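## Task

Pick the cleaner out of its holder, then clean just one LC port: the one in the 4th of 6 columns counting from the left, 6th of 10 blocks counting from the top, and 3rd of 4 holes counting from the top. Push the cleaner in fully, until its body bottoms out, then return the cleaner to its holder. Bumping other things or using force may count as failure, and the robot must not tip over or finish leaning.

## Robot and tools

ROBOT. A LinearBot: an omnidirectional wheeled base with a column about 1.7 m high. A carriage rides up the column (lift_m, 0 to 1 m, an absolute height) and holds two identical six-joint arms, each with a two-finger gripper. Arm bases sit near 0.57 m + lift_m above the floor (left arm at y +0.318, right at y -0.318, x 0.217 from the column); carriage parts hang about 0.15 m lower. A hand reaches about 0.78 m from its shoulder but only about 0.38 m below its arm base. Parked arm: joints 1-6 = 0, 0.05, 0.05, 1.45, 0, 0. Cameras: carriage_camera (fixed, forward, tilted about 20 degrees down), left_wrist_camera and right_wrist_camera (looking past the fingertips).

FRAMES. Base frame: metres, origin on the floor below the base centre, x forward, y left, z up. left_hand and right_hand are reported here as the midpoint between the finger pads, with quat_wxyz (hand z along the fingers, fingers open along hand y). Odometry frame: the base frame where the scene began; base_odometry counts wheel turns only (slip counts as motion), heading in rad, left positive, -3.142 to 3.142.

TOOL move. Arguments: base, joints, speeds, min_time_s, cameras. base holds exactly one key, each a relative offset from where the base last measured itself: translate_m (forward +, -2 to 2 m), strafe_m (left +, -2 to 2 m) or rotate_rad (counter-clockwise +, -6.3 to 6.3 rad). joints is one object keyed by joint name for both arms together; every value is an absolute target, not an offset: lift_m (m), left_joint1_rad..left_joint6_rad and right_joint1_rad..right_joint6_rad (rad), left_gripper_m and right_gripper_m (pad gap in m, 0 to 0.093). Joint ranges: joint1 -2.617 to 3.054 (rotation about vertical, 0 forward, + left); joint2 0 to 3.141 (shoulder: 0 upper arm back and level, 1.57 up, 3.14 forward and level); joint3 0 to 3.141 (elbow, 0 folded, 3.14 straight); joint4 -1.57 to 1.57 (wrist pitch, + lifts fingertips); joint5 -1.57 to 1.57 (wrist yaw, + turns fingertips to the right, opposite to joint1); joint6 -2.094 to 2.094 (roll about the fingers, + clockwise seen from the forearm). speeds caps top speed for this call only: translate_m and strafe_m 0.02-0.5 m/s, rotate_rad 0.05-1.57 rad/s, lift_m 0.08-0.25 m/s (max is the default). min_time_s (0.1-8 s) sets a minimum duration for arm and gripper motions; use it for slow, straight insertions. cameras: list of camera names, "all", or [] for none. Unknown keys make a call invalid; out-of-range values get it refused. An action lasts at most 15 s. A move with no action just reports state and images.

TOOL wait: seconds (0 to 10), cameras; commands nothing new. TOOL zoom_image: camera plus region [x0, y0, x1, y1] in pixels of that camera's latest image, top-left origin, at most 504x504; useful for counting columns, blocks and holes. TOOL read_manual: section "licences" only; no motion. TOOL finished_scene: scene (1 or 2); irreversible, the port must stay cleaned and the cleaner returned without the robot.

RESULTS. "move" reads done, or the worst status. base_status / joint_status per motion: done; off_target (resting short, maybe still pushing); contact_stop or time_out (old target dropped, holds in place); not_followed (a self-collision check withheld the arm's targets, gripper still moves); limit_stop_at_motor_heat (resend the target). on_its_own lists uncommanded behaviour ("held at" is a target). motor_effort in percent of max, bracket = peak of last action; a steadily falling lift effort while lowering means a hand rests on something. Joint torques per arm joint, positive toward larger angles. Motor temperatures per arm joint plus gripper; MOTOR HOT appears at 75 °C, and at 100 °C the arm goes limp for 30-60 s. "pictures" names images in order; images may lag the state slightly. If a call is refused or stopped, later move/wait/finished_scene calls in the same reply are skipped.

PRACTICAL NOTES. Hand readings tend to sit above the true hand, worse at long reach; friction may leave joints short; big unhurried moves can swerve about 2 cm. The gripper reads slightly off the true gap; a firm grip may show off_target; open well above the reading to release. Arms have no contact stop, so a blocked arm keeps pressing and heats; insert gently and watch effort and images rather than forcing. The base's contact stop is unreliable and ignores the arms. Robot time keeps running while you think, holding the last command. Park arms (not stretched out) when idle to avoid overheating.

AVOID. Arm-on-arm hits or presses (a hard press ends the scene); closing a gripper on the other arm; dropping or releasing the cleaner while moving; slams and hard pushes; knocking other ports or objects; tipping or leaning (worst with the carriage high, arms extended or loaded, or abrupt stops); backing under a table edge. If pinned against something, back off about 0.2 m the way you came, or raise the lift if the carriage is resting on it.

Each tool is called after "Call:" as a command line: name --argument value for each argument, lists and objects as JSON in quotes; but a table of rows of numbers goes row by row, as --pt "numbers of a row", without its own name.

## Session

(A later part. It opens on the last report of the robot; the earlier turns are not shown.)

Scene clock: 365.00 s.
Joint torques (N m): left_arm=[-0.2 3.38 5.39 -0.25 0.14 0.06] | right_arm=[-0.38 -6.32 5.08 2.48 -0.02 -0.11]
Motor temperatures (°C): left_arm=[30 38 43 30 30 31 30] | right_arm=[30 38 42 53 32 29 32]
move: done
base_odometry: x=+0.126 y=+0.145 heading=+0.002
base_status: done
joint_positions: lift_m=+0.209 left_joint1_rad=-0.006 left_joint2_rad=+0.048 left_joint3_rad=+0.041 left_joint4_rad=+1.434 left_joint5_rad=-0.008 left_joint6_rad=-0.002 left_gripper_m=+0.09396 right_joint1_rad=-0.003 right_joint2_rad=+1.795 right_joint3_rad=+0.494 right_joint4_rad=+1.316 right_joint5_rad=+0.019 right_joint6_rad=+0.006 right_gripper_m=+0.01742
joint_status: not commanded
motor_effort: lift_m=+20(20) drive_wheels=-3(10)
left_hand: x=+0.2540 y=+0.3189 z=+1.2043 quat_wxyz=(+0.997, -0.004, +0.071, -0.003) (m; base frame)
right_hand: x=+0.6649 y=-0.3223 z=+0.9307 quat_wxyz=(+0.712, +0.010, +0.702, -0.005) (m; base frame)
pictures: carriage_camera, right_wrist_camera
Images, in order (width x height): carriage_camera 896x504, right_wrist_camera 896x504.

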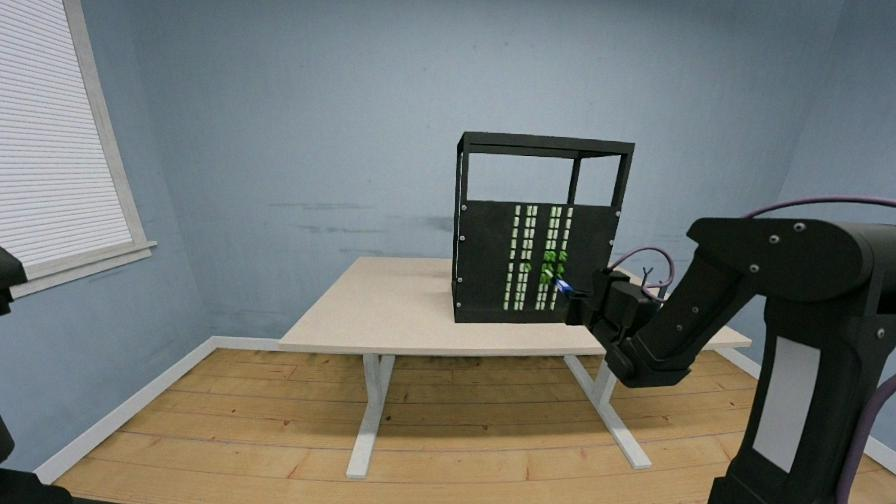

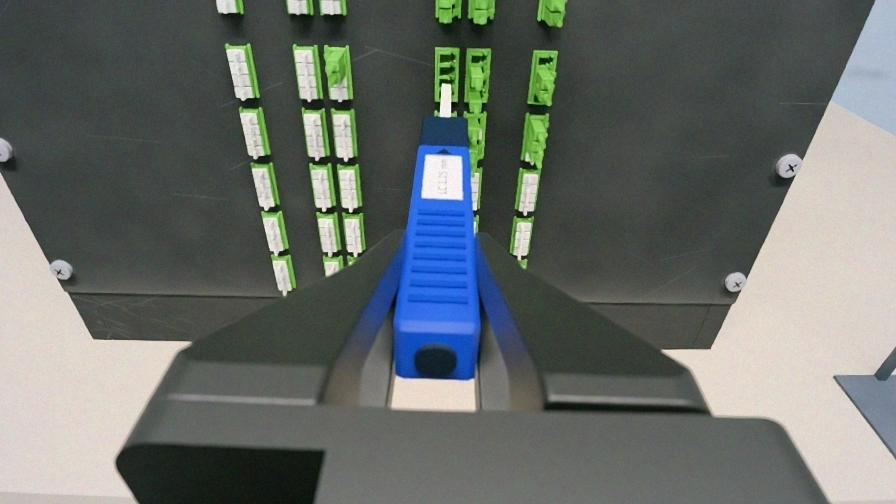

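Call:
move --joints '{"right_joint1_rad": 0.005}' --cameras '["right_wrist_camera"]'

Call:
zoom_image --camera "right_wrist_camera" --region '[425, 40, 485, 100]'

Scene clock: 389.70 s.
Joint torques (N m): left_arm=[-0.14 3.34 5.37 -0.25 0.12 0.09] | right_arm=[0.87 -6.37 5.07 2.48 -0.02 -0.11]
Motor temperatures (°C): left_arm=[30 38 43 30 30 31 30] | right_arm=[30 38 42 53 32 29 32]
move: done
base_odometry: x=+0.126 y=+0.145 heading=+0.002
base_status: not commanded
joint_positions: lift_m=+0.209 left_joint1_rad=-0.006 left_joint2_rad=+0.048 left_joint3_rad=+0.041 left_joint4_rad=+1.434 left_joint5_rad=-0.008 left_joint6_rad=-0.002 left_gripper_m=+0.09396 right_joint1_rad=-0.003 right_joint2_rad=+1.795 right_joint3_rad=+0.494 right_joint4_rad=+1.316 right_joint5_rad=+0.019 right_joint6_rad=+0.006 right_gripper_m=+0.01742
joint_status: all done
motor_effort: lift_m=+20(20) drive_wheels=-3(3)
left_hand: x=+0.2540 y=+0.3189 z=+1.2043 quat_wxyz=(+0.997, -0.004, +0.071, -0.003) (m; base frame)
right_hand: x=+0.6649 y=-0.3223 z=+0.9307 quat_wxyz=(+0.712, +0.010, +0.702, -0.005) (m; base frame)
pictures: right_wrist_camera
Images, in order (width x height): right_wrist_camera 896x504.

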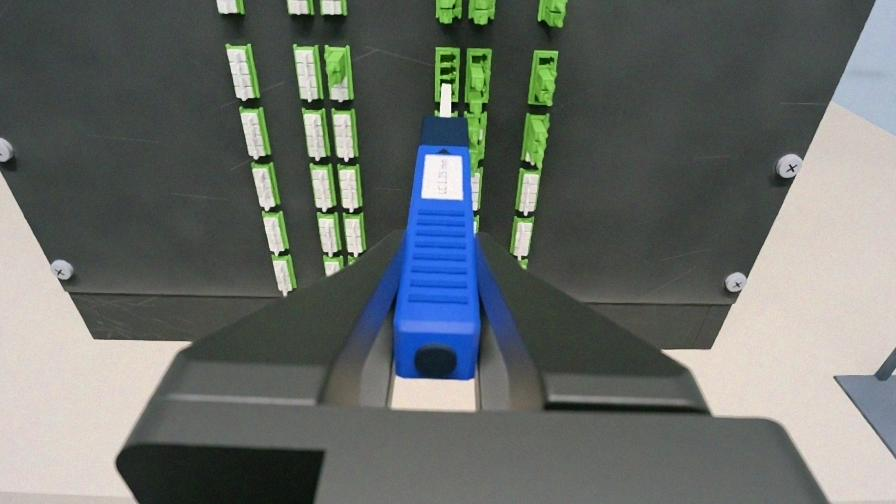

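Scaled by 8.400 from the camera's 896x504 image, which has a finer 1280x720 frame.

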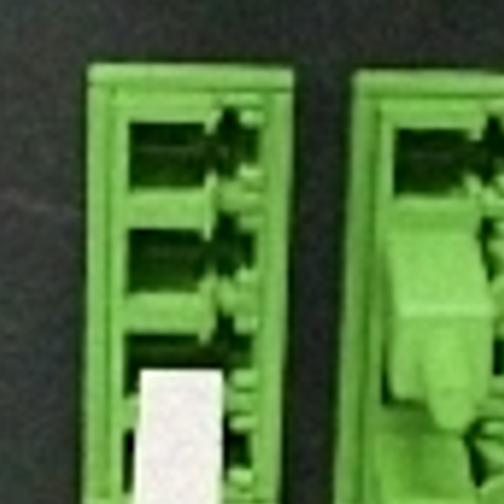

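Call:
move --joints '{"right_joint1_rad": 0.008}' --cameras '["right_wrist_camera"]'

Call:
zoom_image --camera "right_wrist_camera" --region '[425, 40, 485, 100]'

Scene clock: 392.53 s.
Joint torques (N m): left_arm=[-0.14 3.41 5.39 -0.25 0.15 0.07] | right_arm=[0.64 -6.32 5.07 2.49 -0.02 -0.11]
Motor temperatures (°C): left_arm=[30 38 43 30 30 31 30] | right_arm=[30 38 42 53 32 29 32]
move: done
base_odometry: x=+0.126 y=+0.145 heading=+0.002
base_status: not commanded
joint_positions: lift_m=+0.209 left_joint1_rad=-0.006 left_joint2_rad=+0.048 left_joint3_rad=+0.041 left_joint4_rad=+1.434 left_joint5_rad=-0.008 left_joint6_rad=-0.002 left_gripper_m=+0.09396 right_joint1_rad=+0.002 right_joint2_rad=+1.795 right_joint3_rad=+0.494 right_joint4_rad=+1.316 right_joint5_rad=+0.019 right_joint6_rad=+0.006 right_gripper_m=+0.01742
joint_status: all done
motor_effort: lift_m=+20(20) drive_wheels=-3(3)
left_hand: x=+0.2540 y=+0.3189 z=+1.2043 quat_wxyz=(+0.997, -0.004, +0.071, -0.003) (m; base frame)
right_hand: x=+0.6650 y=-0.3203 z=+0.9307 quat_wxyz=(+0.712, +0.008, +0.702, -0.004) (m; base frame)
pictures: right_wrist_camera
Images, in order (width x height): right_wrist_camera 896x504.

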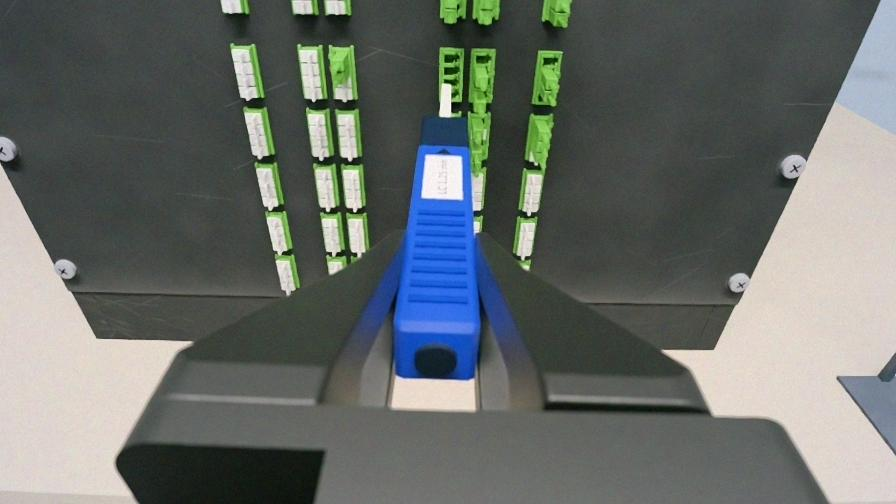

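Scaled by 8.400 from the camera's 896x504 image, which has a finer 1280x720 frame.

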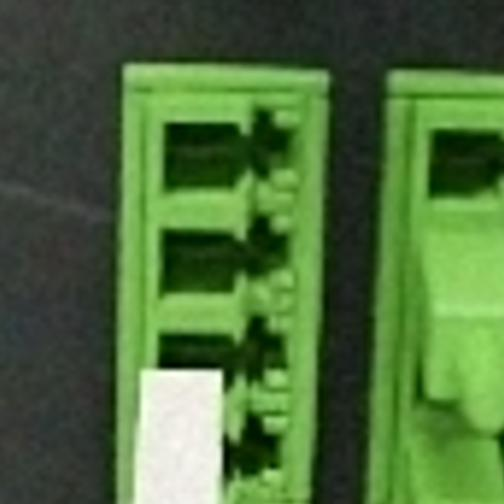

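Call:
move --joints '{"right_joint1_rad": -0.0065}' --min_time_s 2 --cameras '["right_wrist_camera"]'

Call:
zoom_image --camera "right_wrist_camera" --region '[425, 40, 485, 100]'

Scene clock: 400.57 s.
Joint torques (N m): left_arm=[-0.1 3.4 5.41 -0.26 0.13 0.06] | right_arm=[-0.36 -6.37 5.08 2.49 -0.01 -0.11]
Motor temperatures (°C): left_arm=[30 38 43 30 30 31 30] | right_arm=[30 38 42 53 32 29 32]
move: done
base_odometry: x=+0.126 y=+0.145 heading=+0.002
base_status: not commanded
joint_positions: lift_m=+0.209 left_joint1_rad=-0.006 left_joint2_rad=+0.048 left_joint3_rad=+0.041 left_joint4_rad=+1.434 left_joint5_rad=-0.008 left_joint6_rad=-0.002 left_gripper_m=+0.09396 right_joint1_rad=+0.000 right_joint2_rad=+1.795 right_joint3_rad=+0.494 right_joint4_rad=+1.316 right_joint5_rad=+0.019 right_joint6_rad=+0.006 right_gripper_m=+0.01742
joint_status: all done
motor_effort: lift_m=+20(20) drive_wheels=-3(3)
left_hand: x=+0.2540 y=+0.3189 z=+1.2043 quat_wxyz=(+0.997, -0.004, +0.071, -0.003) (m; base frame)
right_hand: x=+0.6649 y=-0.3213 z=+0.9307 quat_wxyz=(+0.712, +0.009, +0.702, -0.005) (m; base frame)
pictures: right_wrist_camera
Images, in order (width x height): right_wrist_camera 896x504.

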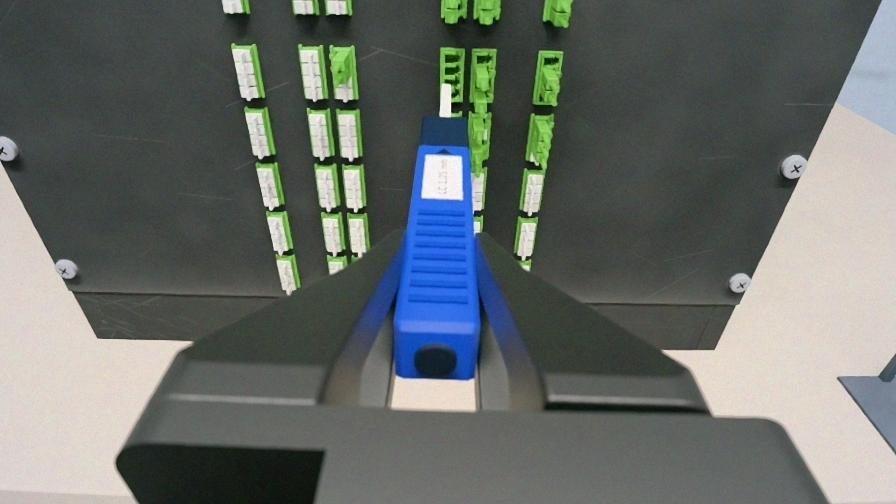

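Scaled by 8.400 from the camera's 896x504 image, which has a finer 1280x720 frame.

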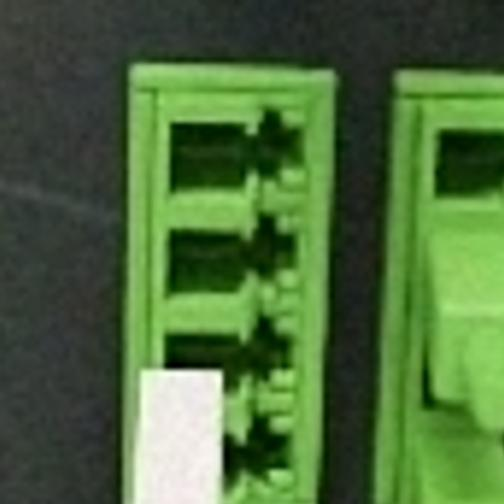

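Call:
wait --seconds 0.3 --cameras '["right_wrist_camera"]'

Call:
zoom_image --camera "right_wrist_camera" --region '[425, 40, 485, 100]'

Scene clock: 403.17 s.
Joint torques (N m): left_arm=[-0.09 3.41 5.37 -0.25 0.14 0.08] | right_arm=[-0.38 -6.35 5.07 2.48 -0.01 -0.11]
Motor temperatures (°C): left_arm=[30 38 43 30 30 31 30] | right_arm=[30 38 42 54 32 29 32]
base_odometry: x=+0.126 y=+0.145 heading=+0.002
base_status: not commanded
joint_positions: lift_m=+0.209 left_joint1_rad=-0.006 left_joint2_rad=+0.048 left_joint3_rad=+0.041 left_joint4_rad=+1.434 left_joint5_rad=-0.008 left_joint6_rad=-0.002 left_gripper_m=+0.09396 right_joint1_rad=+0.000 right_joint2_rad=+1.795 right_joint3_rad=+0.494 right_joint4_rad=+1.316 right_joint5_rad=+0.019 right_joint6_rad=+0.006 right_gripper_m=+0.01742
joint_status: all done
motor_effort: lift_m=+20(20) drive_wheels=-3(3)
left_hand: x=+0.2540 y=+0.3189 z=+1.2043 quat_wxyz=(+0.997, -0.004, +0.071, -0.003) (m; base frame)
right_hand: x=+0.6649 y=-0.3213 z=+0.9307 quat_wxyz=(+0.712, +0.009, +0.702, -0.005) (m; base frame)
wait: 0.30 s; at rest from the start
pictures: right_wrist_camera
Images, in order (width x height): right_wrist_camera 896x504.

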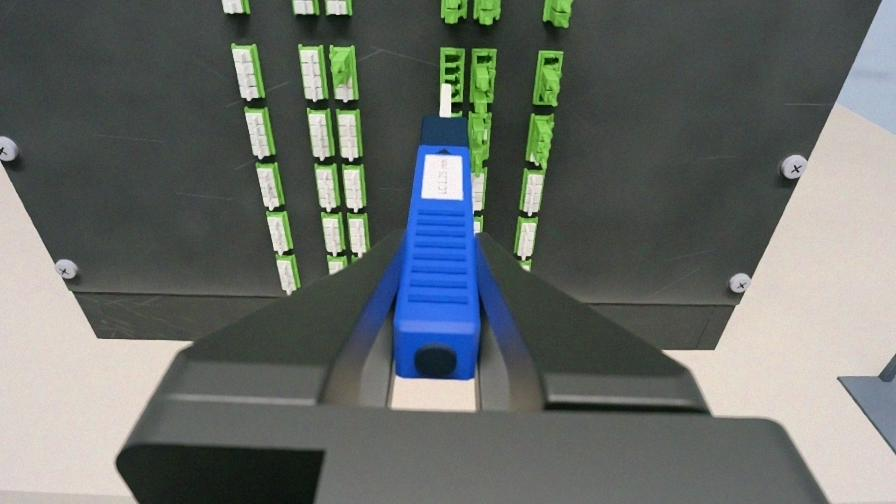

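Scaled by 8.400 from the camera's 896x504 image, which has a finer 1280x720 frame.

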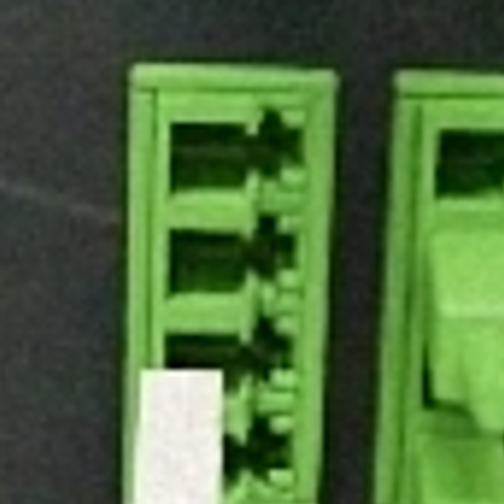

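Call:
move --joints '{"right_joint1_rad": -0.0085}' --min_time_s 1.5 --cameras '[]'

Call:
wait --seconds 0.3 --cameras '["right_wrist_camera"]'

Call:
zoom_image --camera "right_wrist_camera" --region '[425, 40, 485, 100]'

Scene clock: 407.63 s.
Joint torques (N m): left_arm=[-0.16 3.4 5.37 -0.24 0.13 0.07] | right_arm=[-0.54 -6.34 5.09 2.48 -0.01 -0.11]
Motor temperatures (°C): left_arm=[30 38 43 30 30 31 30] | right_arm=[30 38 42 54 32 29 32]
move: done
base_odometry: x=+0.126 y=+0.145 heading=+0.002
base_status: not commanded
joint_positions: lift_m=+0.209 left_joint1_rad=-0.006 left_joint2_rad=+0.048 left_joint3_rad=+0.041 left_joint4_rad=+1.434 left_joint5_rad=-0.008 left_joint6_rad=-0.002 left_gripper_m=+0.09396 right_joint1_rad=+0.000 right_joint2_rad=+1.795 right_joint3_rad=+0.494 right_joint4_rad=+1.316 right_joint5_rad=+0.019 right_joint6_rad=+0.006 right_gripper_m=+0.01742
joint_status: all done
motor_effort: lift_m=+19(20) drive_wheels=-3(3)
left_hand: x=+0.2540 y=+0.3189 z=+1.2043 quat_wxyz=(+0.997, -0.004, +0.071, -0.003) (m; base frame)
right_hand: x=+0.6649 y=-0.3213 z=+0.9307 quat_wxyz=(+0.712, +0.009, +0.702, -0.005) (m; base frame)
pictures: none
No camera images: "cameras" was empty.

Scene clock: 407.93 s.
Joint torques (N m): left_arm=[-0.12 3.36 5.39 -0.24 0.13 0.06] | right_arm=[-0.57 -6.35 5.09 2.48 -0.02 -0.11]
Motor temperatures (°C): left_arm=[30 38 43 30 30 31 30] | right_arm=[30 38 42 54 32 29 32]
base_odometry: x=+0.126 y=+0.145 heading=+0.002
base_status: not commanded
joint_positions: lift_m=+0.209 left_joint1_rad=-0.006 left_joint2_rad=+0.048 left_joint3_rad=+0.041 left_joint4_rad=+1.434 left_joint5_rad=-0.008 left_joint6_rad=-0.002 left_gripper_m=+0.09396 right_joint1_rad=+0.000 right_joint2_rad=+1.795 right_joint3_rad=+0.494 right_joint4_rad=+1.316 right_joint5_rad=+0.019 right_joint6_rad=+0.006 right_gripper_m=+0.01742
joint_status: all done
motor_effort: lift_m=+20(20) drive_wheels=-3(3)
left_hand: x=+0.2540 y=+0.3189 z=+1.2043 quat_wxyz=(+0.997, -0.004, +0.071, -0.003) (m; base frame)
right_hand: x=+0.6649 y=-0.3213 z=+0.9307 quat_wxyz=(+0.712, +0.009, +0.702, -0.005) (m; base frame)
wait: 0.30 s; at rest by 0.27 s
pictures: right_wrist_camera
Images, in order (width x height): right_wrist_camera 896x504.

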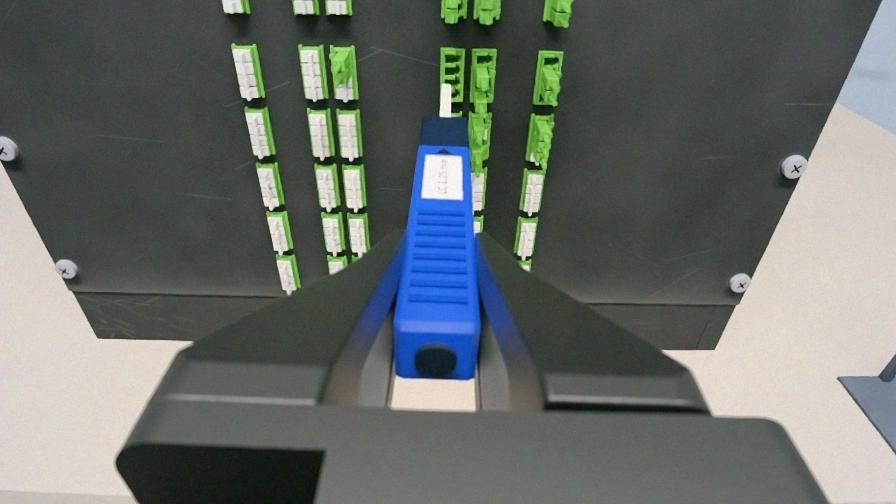

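Scaled by 8.400 from the camera's 896x504 image, which has a finer 1280x720 frame.

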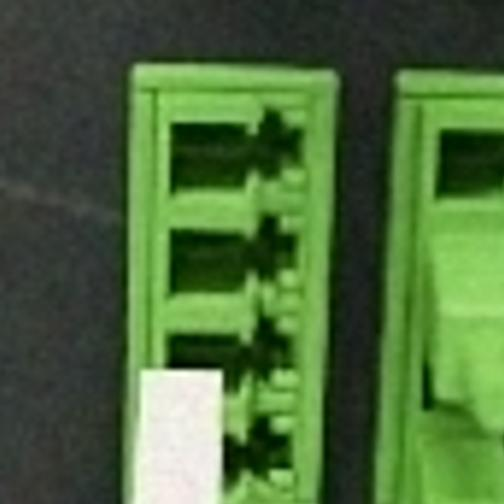

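Call:
move --joints '{"right_joint1_rad": -0.0105}' --min_time_s 1.5 --cameras '[]'

Call:
wait --seconds 0.3 --cameras '["right_wrist_camera"]'

Call:
zoom_image --camera "right_wrist_camera" --region '[425, 40, 485, 100]'

Scene clock: 412.57 s.
Joint torques (N m): left_arm=[-0.1 3.4 5.38 -0.25 0.15 0.07] | right_arm=[-0.4 -6.32 5.09 2.49 -0.02 -0.11]
Motor temperatures (°C): left_arm=[30 37 43 30 30 31 30] | right_arm=[30 38 42 54 32 29 32]
move: done
base_odometry: x=+0.126 y=+0.145 heading=+0.002
base_status: not commanded
joint_positions: lift_m=+0.209 left_joint1_rad=-0.006 left_joint2_rad=+0.048 left_joint3_rad=+0.041 left_joint4_rad=+1.434 left_joint5_rad=-0.008 left_joint6_rad=-0.002 left_gripper_m=+0.09396 right_joint1_rad=-0.004 right_joint2_rad=+1.795 right_joint3_rad=+0.494 right_joint4_rad=+1.316 right_joint5_rad=+0.019 right_joint6_rad=+0.006 right_gripper_m=+0.01742
joint_status: all done
motor_effort: lift_m=+20(20) drive_wheels=-3(3)
left_hand: x=+0.2540 y=+0.3189 z=+1.2043 quat_wxyz=(+0.997, -0.004, +0.071, -0.003) (m; base frame)
right_hand: x=+0.6649 y=-0.3230 z=+0.9307 quat_wxyz=(+0.712, +0.010, +0.702, -0.006) (m; base frame)
pictures: none
No camera images: "cameras" was empty.

Scene clock: 412.87 s.
Joint torques (N m): left_arm=[-0.16 3.36 5.42 -0.23 0.13 0.08] | right_arm=[-0.38 -6.32 5.08 2.48 -0.01 -0.11]
Motor temperatures (°C): left_arm=[30 37 43 30 30 31 30] | right_arm=[30 38 42 54 32 29 32]
base_odometry: x=+0.126 y=+0.145 heading=+0.002
base_status: not commanded
joint_positions: lift_m=+0.209 left_joint1_rad=-0.006 left_joint2_rad=+0.048 left_joint3_rad=+0.041 left_joint4_rad=+1.434 left_joint5_rad=-0.008 left_joint6_rad=-0.002 left_gripper_m=+0.09396 right_joint1_rad=-0.005 right_joint2_rad=+1.795 right_joint3_rad=+0.494 right_joint4_rad=+1.316 right_joint5_rad=+0.019 right_joint6_rad=+0.006 right_gripper_m=+0.01742
joint_status: all done
motor_effort: lift_m=+20(20) drive_wheels=-3(3)
left_hand: x=+0.2540 y=+0.3189 z=+1.2043 quat_wxyz=(+0.997, -0.004, +0.071, -0.003) (m; base frame)
right_hand: x=+0.6649 y=-0.3232 z=+0.9307 quat_wxyz=(+0.712, +0.011, +0.702, -0.006) (m; base frame)
wait: 0.30 s; at rest by 0.27 s
pictures: right_wrist_camera
Images, in order (width x height): right_wrist_camera 896x504.

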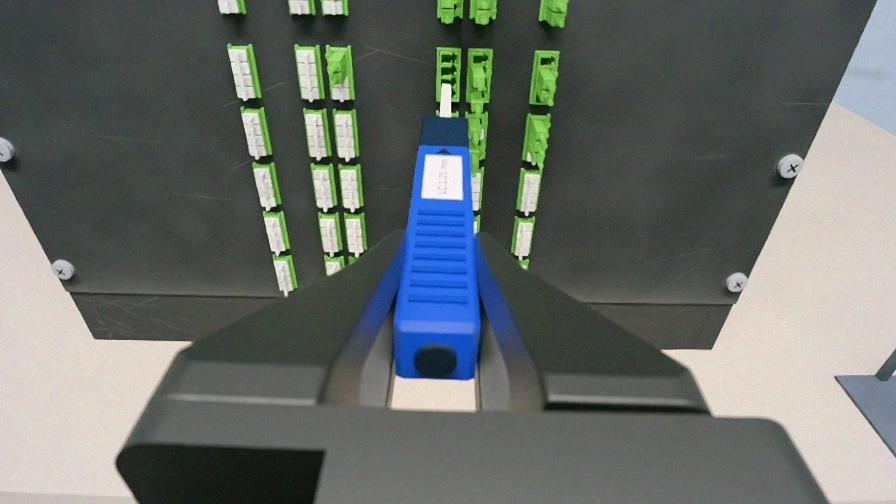

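Scaled by 8.400 from the camera's 896x504 image, which has a finer 1280x720 frame.

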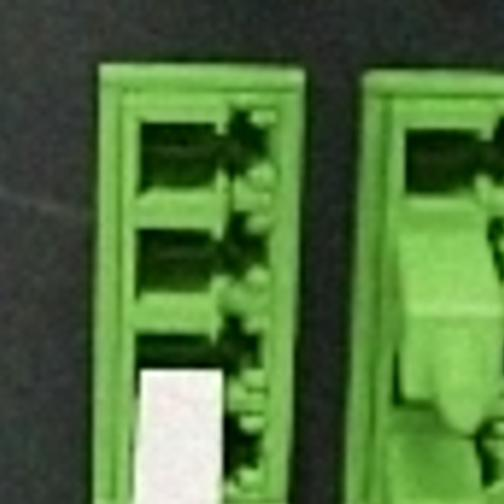

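Call:
wait --seconds 0.2 --cameras '["right_wrist_camera"]'

Call:
zoom_image --camera "right_wrist_camera" --region '[425, 40, 485, 100]'

Scene clock: 414.97 s.
Joint torques (N m): left_arm=[-0.06 3.4 5.42 -0.25 0.14 0.08] | right_arm=[-0.36 -6.35 5.08 2.49 -0.01 -0.11]
Motor temperatures (°C): left_arm=[30 37 43 30 30 31 30] | right_arm=[30 38 42 54 32 29 32]
base_odometry: x=+0.126 y=+0.145 heading=+0.002
base_status: not commanded
joint_positions: lift_m=+0.209 left_joint1_rad=-0.006 left_joint2_rad=+0.048 left_joint3_rad=+0.041 left_joint4_rad=+1.434 left_joint5_rad=-0.008 left_joint6_rad=-0.002 left_gripper_m=+0.09396 right_joint1_rad=-0.005 right_joint2_rad=+1.795 right_joint3_rad=+0.494 right_joint4_rad=+1.316 right_joint5_rad=+0.019 right_joint6_rad=+0.006 right_gripper_m=+0.01742
joint_status: all done
motor_effort: lift_m=+20(20) drive_wheels=-3(3)
left_hand: x=+0.2540 y=+0.3189 z=+1.2043 quat_wxyz=(+0.997, -0.004, +0.071, -0.003) (m; base frame)
right_hand: x=+0.6649 y=-0.3232 z=+0.9307 quat_wxyz=(+0.712, +0.011, +0.702, -0.006) (m; base frame)
wait: 0.20 s; at rest from the start
pictures: right_wrist_camera
Images, in order (width x height): right_wrist_camera 896x504.

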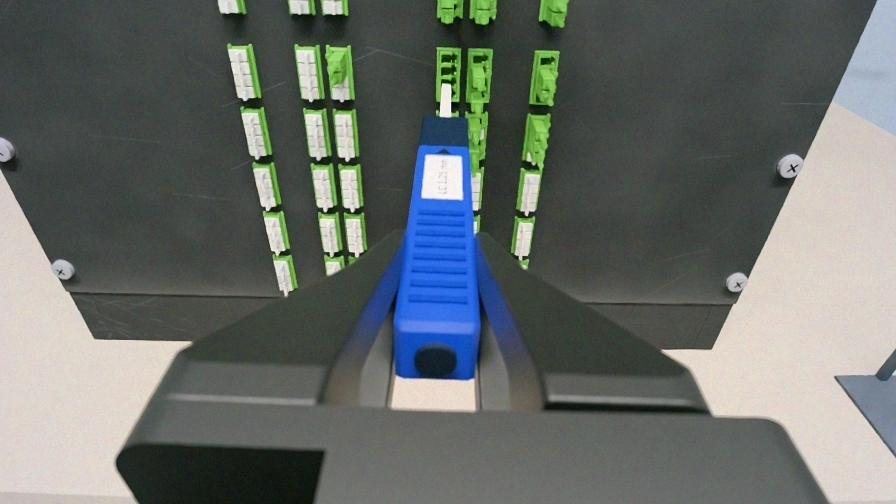

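Scaled by 8.400 from the camera's 896x504 image, which has a finer 1280x720 frame.

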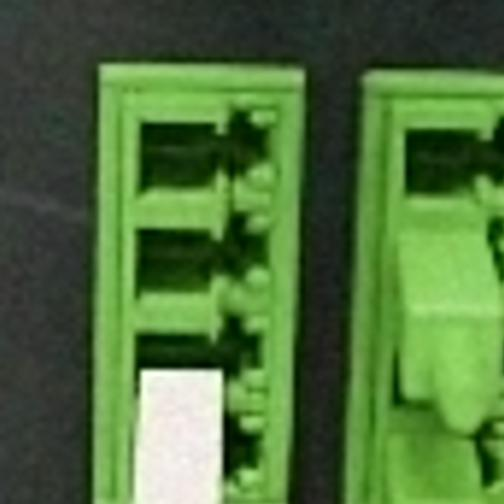

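Call:
move --joints '{"right_joint1_rad": -0.005, "right_joint5_rad": 0.019}' --cameras '[]'

Call:
move --base '{"translate_m": 0.005}' --speeds '{"translate_m": 0.02}' --cameras '[]'

Call:
wait --seconds 0.2 --cameras '["carriage_camera", "right_wrist_camera"]'

Call:
zoom_image --camera "right_wrist_camera" --region '[425, 40, 485, 100]'

Call:
zoom_image --camera "carriage_camera" --region '[530, 245, 580, 295]'

Scene clock: 421.43 s.
Joint torques (N m): left_arm=[-0.16 3.36 5.39 -0.26 0.15 0.08] | right_arm=[0.16 -6.32 5.07 2.48 -0.04 -0.11]
Motor temperatures (°C): left_arm=[30 37 43 30 30 31 30] | right_arm=[30 38 42 54 32 29 32]
move: done
base_odometry: x=+0.126 y=+0.145 heading=+0.002
base_status: not commanded
joint_positions: lift_m=+0.209 left_joint1_rad=-0.006 left_joint2_rad=+0.048 left_joint3_rad=+0.041 left_joint4_rad=+1.434 left_joint5_rad=-0.008 left_joint6_rad=-0.002 left_gripper_m=+0.09396 right_joint1_rad=-0.005 right_joint2_rad=+1.795 right_joint3_rad=+0.494 right_joint4_rad=+1.316 right_joint5_rad=+0.019 right_joint6_rad=+0.006 right_gripper_m=+0.01742
joint_status: all done
motor_effort: lift_m=+20(20) drive_wheels=-3(3)
left_hand: x=+0.2540 y=+0.3189 z=+1.2043 quat_wxyz=(+0.997, -0.004, +0.071, -0.003) (m; base frame)
right_hand: x=+0.6649 y=-0.3232 z=+0.9307 quat_wxyz=(+0.712, +0.011, +0.702, -0.006) (m; base frame)
pictures: none
No camera images: "cameras" was empty.

Scene clock: 422.07 s.
Joint torques (N m): left_arm=[-0.17 3.47 5.37 -0.24 0.13 0.08] | right_arm=[0.14 -6.3 5.09 2.5 -0.04 -0.11]
Motor temperatures (°C): left_arm=[30 37 43 30 30 31 30] | right_arm=[30 38 42 54 32 29 32]
move: done
base_odometry: x=+0.131 y=+0.145 heading=+0.002
base_status: done
joint_positions: lift_m=+0.209 left_joint1_rad=-0.006 left_joint2_rad=+0.048 left_joint3_rad=+0.041 left_joint4_rad=+1.434 left_joint5_rad=-0.008 left_joint6_rad=-0.002 left_gripper_m=+0.09396 right_joint1_rad=-0.005 right_joint2_rad=+1.795 right_joint3_rad=+0.494 right_joint4_rad=+1.316 right_joint5_rad=+0.019 right_joint6_rad=+0.006 right_gripper_m=+0.01742
joint_status: not commanded
motor_effort: lift_m=+20(20) drive_wheels=-3(5)
left_hand: x=+0.2540 y=+0.3189 z=+1.2043 quat_wxyz=(+0.997, -0.004, +0.071, -0.003) (m; base frame)
right_hand: x=+0.6649 y=-0.3232 z=+0.9308 quat_wxyz=(+0.712, +0.011, +0.702, -0.006) (m; base frame)
pictures: none
No camera images: "cameras" was empty.

Scene clock: 422.27 s.
Joint torques (N m): left_arm=[-0.12 3.43 5.34 -0.24 0.14 0.07] | right_arm=[0.13 -6.31 5.09 2.47 -0.04 -0.11]
Motor temperatures (°C): left_arm=[30 37 43 30 30 31 30] | right_arm=[30 38 42 54 32 29 32]
base_odometry: x=+0.131 y=+0.145 heading=+0.002
base_status: done
joint_positions: lift_m=+0.209 left_joint1_rad=-0.006 left_joint2_rad=+0.048 left_joint3_rad=+0.041 left_joint4_rad=+1.434 left_joint5_rad=-0.008 left_joint6_rad=-0.002 left_gripper_m=+0.09396 right_joint1_rad=-0.005 right_joint2_rad=+1.795 right_joint3_rad=+0.494 right_joint4_rad=+1.316 right_joint5_rad=+0.019 right_joint6_rad=+0.006 right_gripper_m=+0.01742
joint_status: not commanded
motor_effort: lift_m=+20(20) drive_wheels=-3(5)
left_hand: x=+0.2540 y=+0.3189 z=+1.2043 quat_wxyz=(+0.997, -0.004, +0.071, -0.003) (m; base frame)
right_hand: x=+0.6649 y=-0.3232 z=+0.9308 quat_wxyz=(+0.712, +0.011, +0.702, -0.006) (m; base frame)
wait: 0.20 s; no rest
pictures: carriage_camera, right_wrist_camera
Images, in order (width x height): carriage_camera 896x504, right_wrist_camera 896x504.

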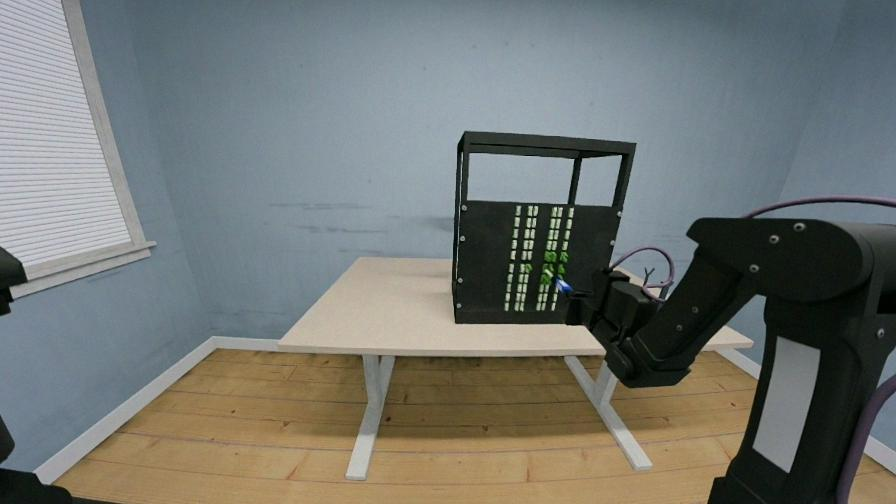

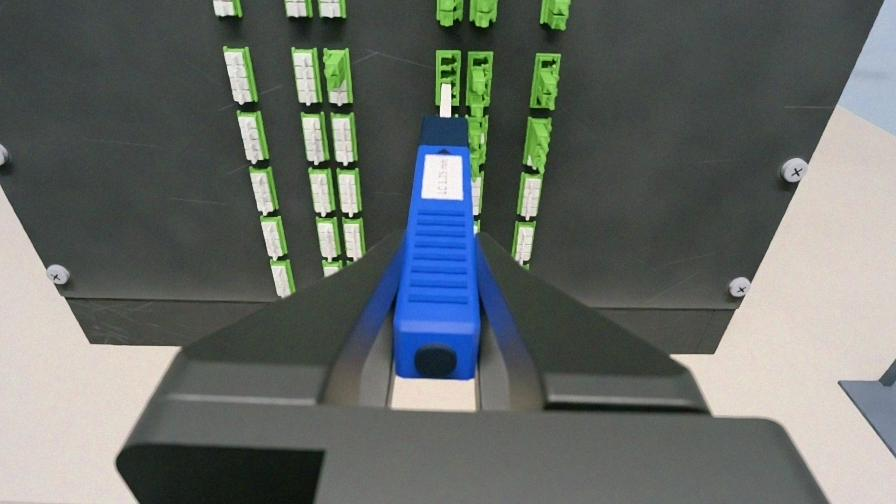

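Scaled by 8.400 from the camera's 896x504 image, which has a finer 1280x720 frame.

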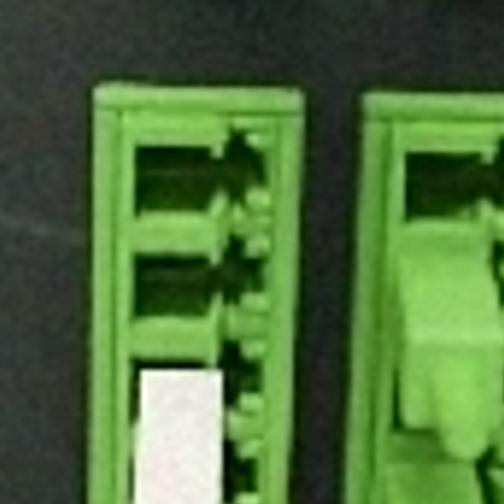

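Scaled by 10.080 from the camera's 896x504 image, which has a finer 1280x720 frame.

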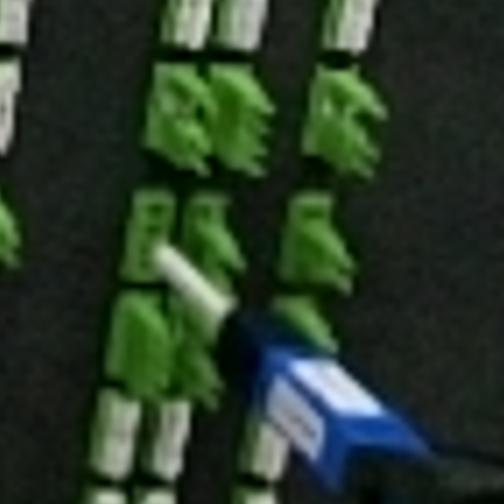

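Call:
move --joints '{"left_joint1_rad": -0.2, "left_joint2_rad": 1.6, "left_joint3_rad": 0.8, "left_joint4_rad": 1.0, "left_joint5_rad": 0.62, "left_joint6_rad": 0}' --min_time_s 2.5 --cameras '[]'

Call:
move --joints '{"left_joint1_rad": -0.51, "left_joint2_rad": 1.6, "left_joint3_rad": 0.8, "left_joint4_rad": 1.0, "left_joint5_rad": 0.62, "left_joint6_rad": 0}' --min_time_s 1.5 --cameras '["left_wrist_camera", "carriage_camera"]'

Scene clock: 465.67 s.
Joint torques (N m): left_arm=[-0.66 -5.16 9.22 1.59 0.23 0.08] | right_arm=[0.14 -6.34 5.08 2.48 -0.04 -0.11]
Motor temperatures (°C): left_arm=[30 37 44 30 30 31 30] | right_arm=[30 38 42 54 32 29 32]
move: done
base_odometry: x=+0.131 y=+0.145 heading=+0.002
base_status: not commanded
joint_positions: lift_m=+0.209 left_joint1_rad=-0.193 left_joint2_rad=+1.591 left_joint3_rad=+0.766 left_joint4_rad=+1.011 left_joint5_rad=+0.605 left_joint6_rad=-0.002 left_gripper_m=+0.09396 right_joint1_rad=-0.005 right_joint2_rad=+1.795 right_joint3_rad=+0.494 right_joint4_rad=+1.316 right_joint5_rad=+0.019 right_joint6_rad=+0.006 right_gripper_m=+0.01742
joint_status: all done
motor_effort: lift_m=+20(20) drive_wheels=+1(3)
left_hand: x=+0.6375 y=+0.1360 z=+1.0542 quat_wxyz=(+0.713, +0.286, +0.585, -0.261) (m; base frame)
right_hand: x=+0.6649 y=-0.3232 z=+0.9308 quat_wxyz=(+0.712, +0.011, +0.702, -0.006) (m; base frame)
pictures: none
No camera images: "cameras" was empty.

Scene clock: 467.47 s.
Joint torques (N m): left_arm=[-0.62 -5.12 9.21 1.6 0.22 0.08] | right_arm=[0.14 -6.35 5.08 2.48 -0.04 -0.11]
Motor temperatures (°C): left_arm=[30 37 44 31 30 31 30] | right_arm=[30 38 42 54 32 29 32]
move: done
base_odometry: x=+0.131 y=+0.145 heading=+0.002
base_status: not commanded
joint_positions: lift_m=+0.209 left_joint1_rad=-0.503 left_joint2_rad=+1.591 left_joint3_rad=+0.766 left_joint4_rad=+1.010 left_joint5_rad=+0.608 left_joint6_rad=-0.002 left_gripper_m=+0.09396 right_joint1_rad=-0.005 right_joint2_rad=+1.795 right_joint3_rad=+0.494 right_joint4_rad=+1.316 right_joint5_rad=+0.019 right_joint6_rad=+0.006 right_gripper_m=+0.01742
joint_status: all done
motor_effort: lift_m=+20(20) drive_wheels=+1(2)
left_hand: x=+0.5615 y=+0.0163 z=+1.0539 quat_wxyz=(+0.663, +0.374, +0.533, -0.369) (m; base frame)
right_hand: x=+0.6649 y=-0.3232 z=+0.9308 quat_wxyz=(+0.712, +0.011, +0.702, -0.006) (m; base frame)
pictures: carriage_camera, left_wrist_camera
Images, in order (width x height): carriage_camera 896x504, left_wrist_camera 896x504.

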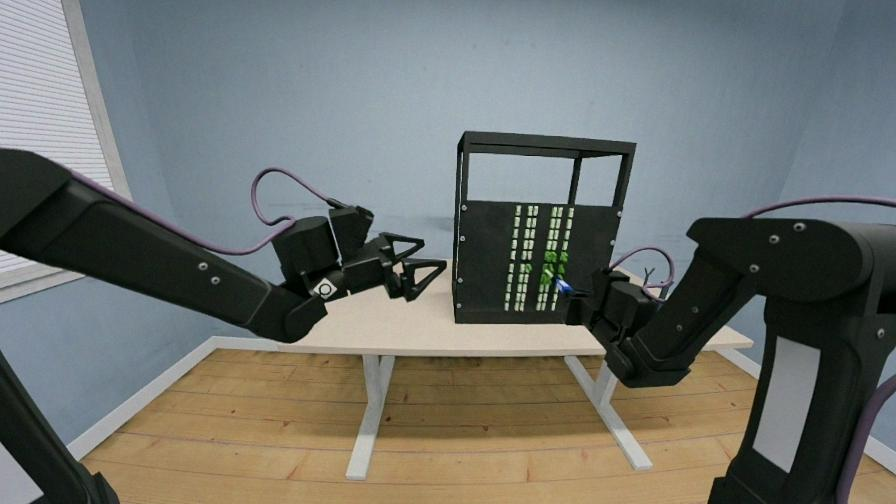

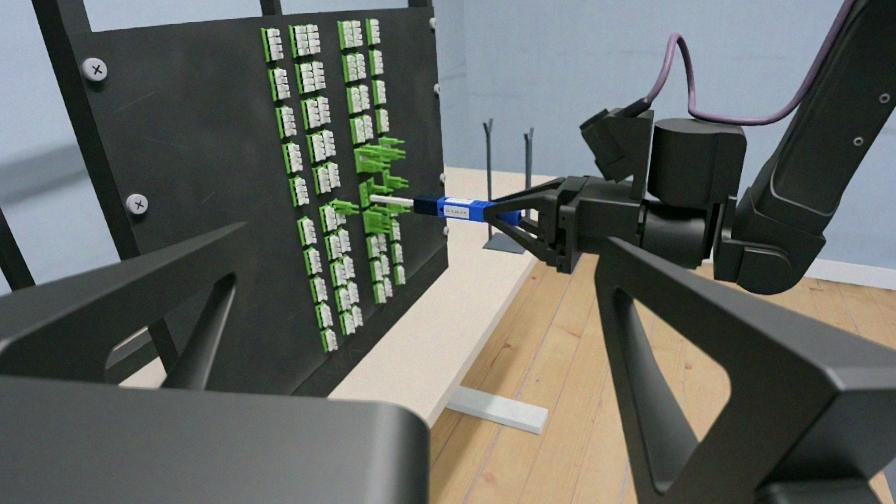

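Call:
zoom_image --camera "left_wrist_camera" --region '[335, 140, 455, 250]'

Scaled by 4.200 from the camera's 896x504 image, which has a finer 1280x720 frame.

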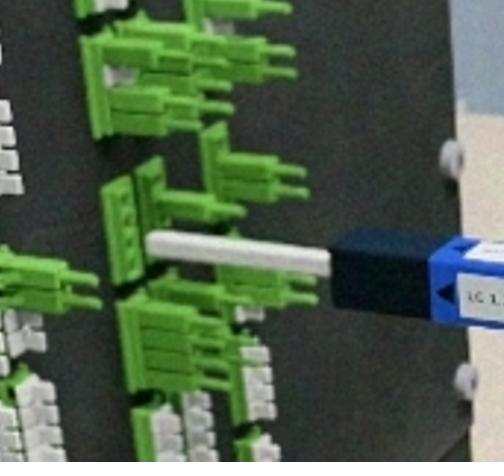

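Call:
move --joints '{"left_joint1_rad": -0.51, "left_joint2_rad": 2.35, "left_joint3_rad": 1.65, "left_joint4_rad": 0.9, "left_joint5_rad": 0.62, "left_joint6_rad": 0}' --min_time_s 2 --cameras '["left_wrist_camera"]'

Scene clock: 473.40 s.
Joint torques (N m): left_arm=[-0.68 -10.36 9.65 1.58 0.17 0.08] | right_arm=[0.14 -6.34 5.07 2.48 -0.04 -0.11]
Motor temperatures (°C): left_arm=[30 38 45 31 30 31 30] | right_arm=[29 38 42 55 32 29 32]
move: done
base_odometry: x=+0.131 y=+0.145 heading=+0.002
base_status: not commanded
joint_positions: lift_m=+0.209 left_joint1_rad=-0.503 left_joint2_rad=+2.337 left_joint3_rad=+1.615 left_joint4_rad=+0.911 left_joint5_rad=+0.610 left_joint6_rad=-0.002 left_gripper_m=+0.09396 right_joint1_rad=-0.005 right_joint2_rad=+1.795 right_joint3_rad=+0.494 right_joint4_rad=+1.316 right_joint5_rad=+0.019 right_joint6_rad=+0.006 right_gripper_m=+0.01742
joint_status: all done
motor_effort: lift_m=+20(20) drive_wheels=+1(2)
left_hand: x=+0.7284 y=-0.0758 z=+1.0036 quat_wxyz=(+0.664, +0.375, +0.531, -0.369) (m; base frame)
right_hand: x=+0.6649 y=-0.3232 z=+0.9308 quat_wxyz=(+0.712, +0.011, +0.702, -0.006) (m; base frame)
pictures: left_wrist_camera
Images, in order (width x height): left_wrist_camera 896x504.

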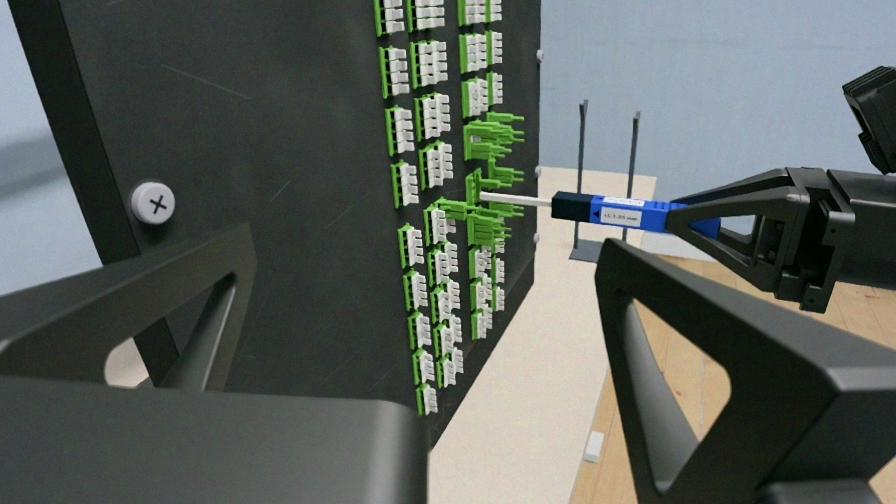

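Call:
zoom_image --camera "left_wrist_camera" --region '[450, 150, 570, 250]'

Call:
zoom_image --camera "left_wrist_camera" --region '[455, 160, 515, 215]'

Scaled by 4.200 from the camera's 896x504 image, which has a finer 1280x720 frame.

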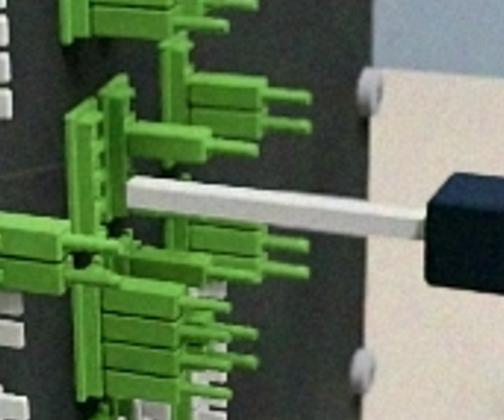

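Scaled by 8.400 from the camera's 896x504 image, which has a finer 1280x720 frame.

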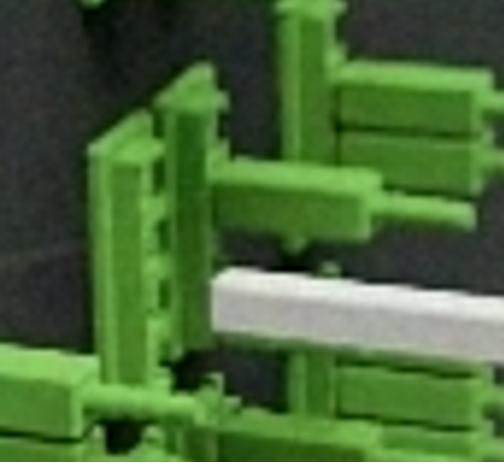

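Call:
move --joints '{"left_joint1_rad": -0.51, "left_joint2_rad": 2.6875, "left_joint3_rad": 1.578, "left_joint4_rad": 1.459, "left_joint5_rad": 0.58, "left_joint6_rad": 0}' --min_time_s 2 --cameras '["left_wrist_camera"]'

Scene clock: 494.87 s.
Joint torques (N m): left_arm=[-0.65 -10.77 4.12 1.73 -0.15 0.08] | right_arm=[0.12 -6.37 5.09 2.48 -0.05 -0.11]
Motor temperatures (°C): left_arm=[30 47 48 34 30 31 30] | right_arm=[29 39 42 55 32 29 33]
move: done
base_odometry: x=+0.131 y=+0.145 heading=+0.002
base_status: not commanded
joint_positions: lift_m=+0.209 left_joint1_rad=-0.503 left_joint2_rad=+2.673 left_joint3_rad=+1.592 left_joint4_rad=+1.442 left_joint5_rad=+0.594 left_joint6_rad=-0.002 left_gripper_m=+0.09396 right_joint1_rad=-0.005 right_joint2_rad=+1.795 right_joint3_rad=+0.494 right_joint4_rad=+1.316 right_joint5_rad=+0.019 right_joint6_rad=+0.006 right_gripper_m=+0.01742
joint_status: all done
motor_effort: lift_m=+20(20) drive_wheels=+1(2)
left_hand: x=+0.7196 y=-0.0683 z=+0.8974 quat_wxyz=(+0.720, +0.368, +0.467, -0.358) (m; base frame)
right_hand: x=+0.6649 y=-0.3232 z=+0.9308 quat_wxyz=(+0.712, +0.011, +0.702, -0.006) (m; base frame)
pictures: left_wrist_camera
Images, in order (width x height): left_wrist_camera 896x504.

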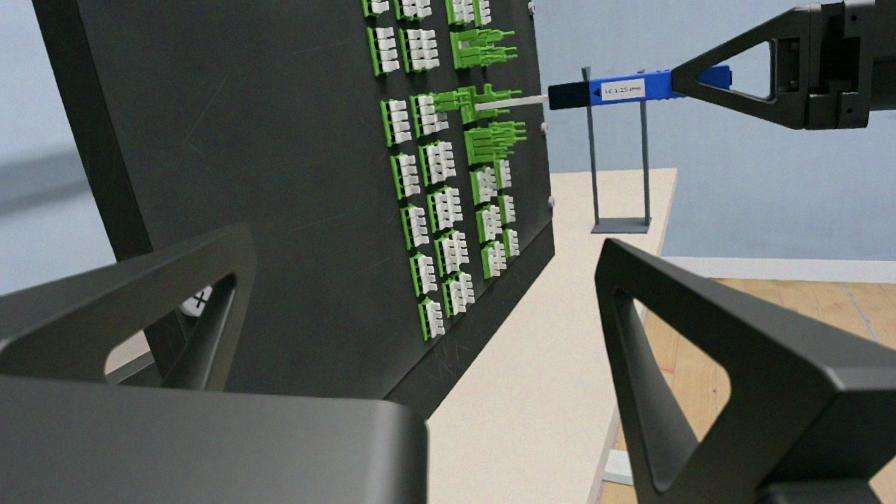

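Call:
zoom_image --camera "left_wrist_camera" --region '[430, 60, 550, 160]'

Call:
zoom_image --camera "left_wrist_camera" --region '[450, 75, 510, 135]'

Scaled by 4.200 from the camera's 896x504 image, which has a finer 1280x720 frame.

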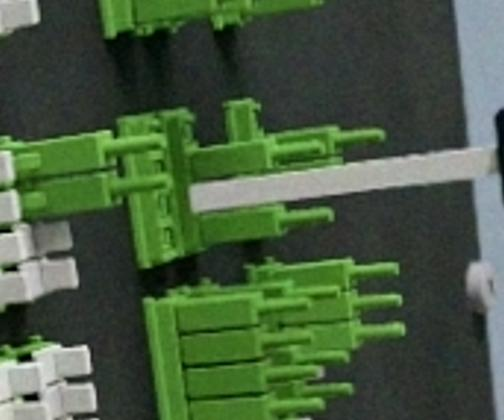

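Scaled by 8.400 from the camera's 896x504 image, which has a finer 1280x720 frame.

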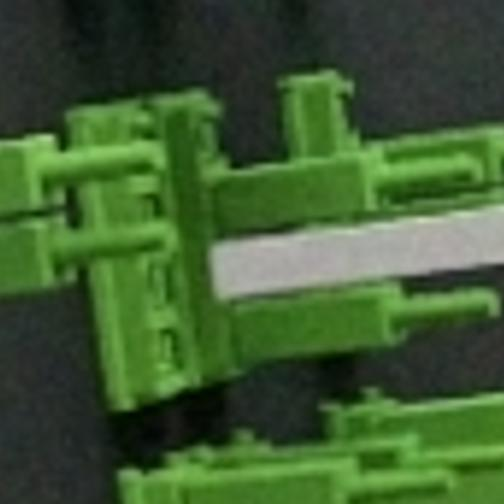

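Call:
zoom_image --camera "left_wrist_camera" --region '[455, 80, 500, 125]'

Scaled by 11.200 from the camera's 896x504 image, which has a finer 1280x720 frame.

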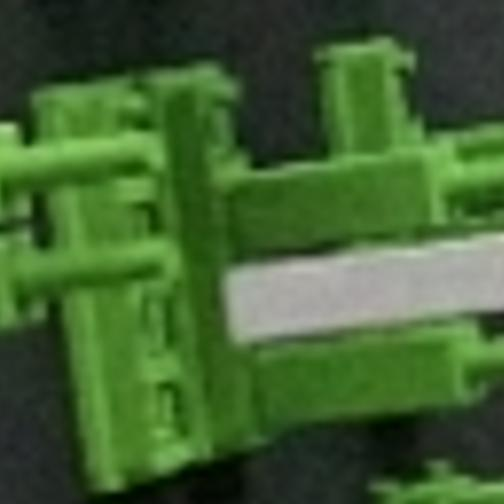

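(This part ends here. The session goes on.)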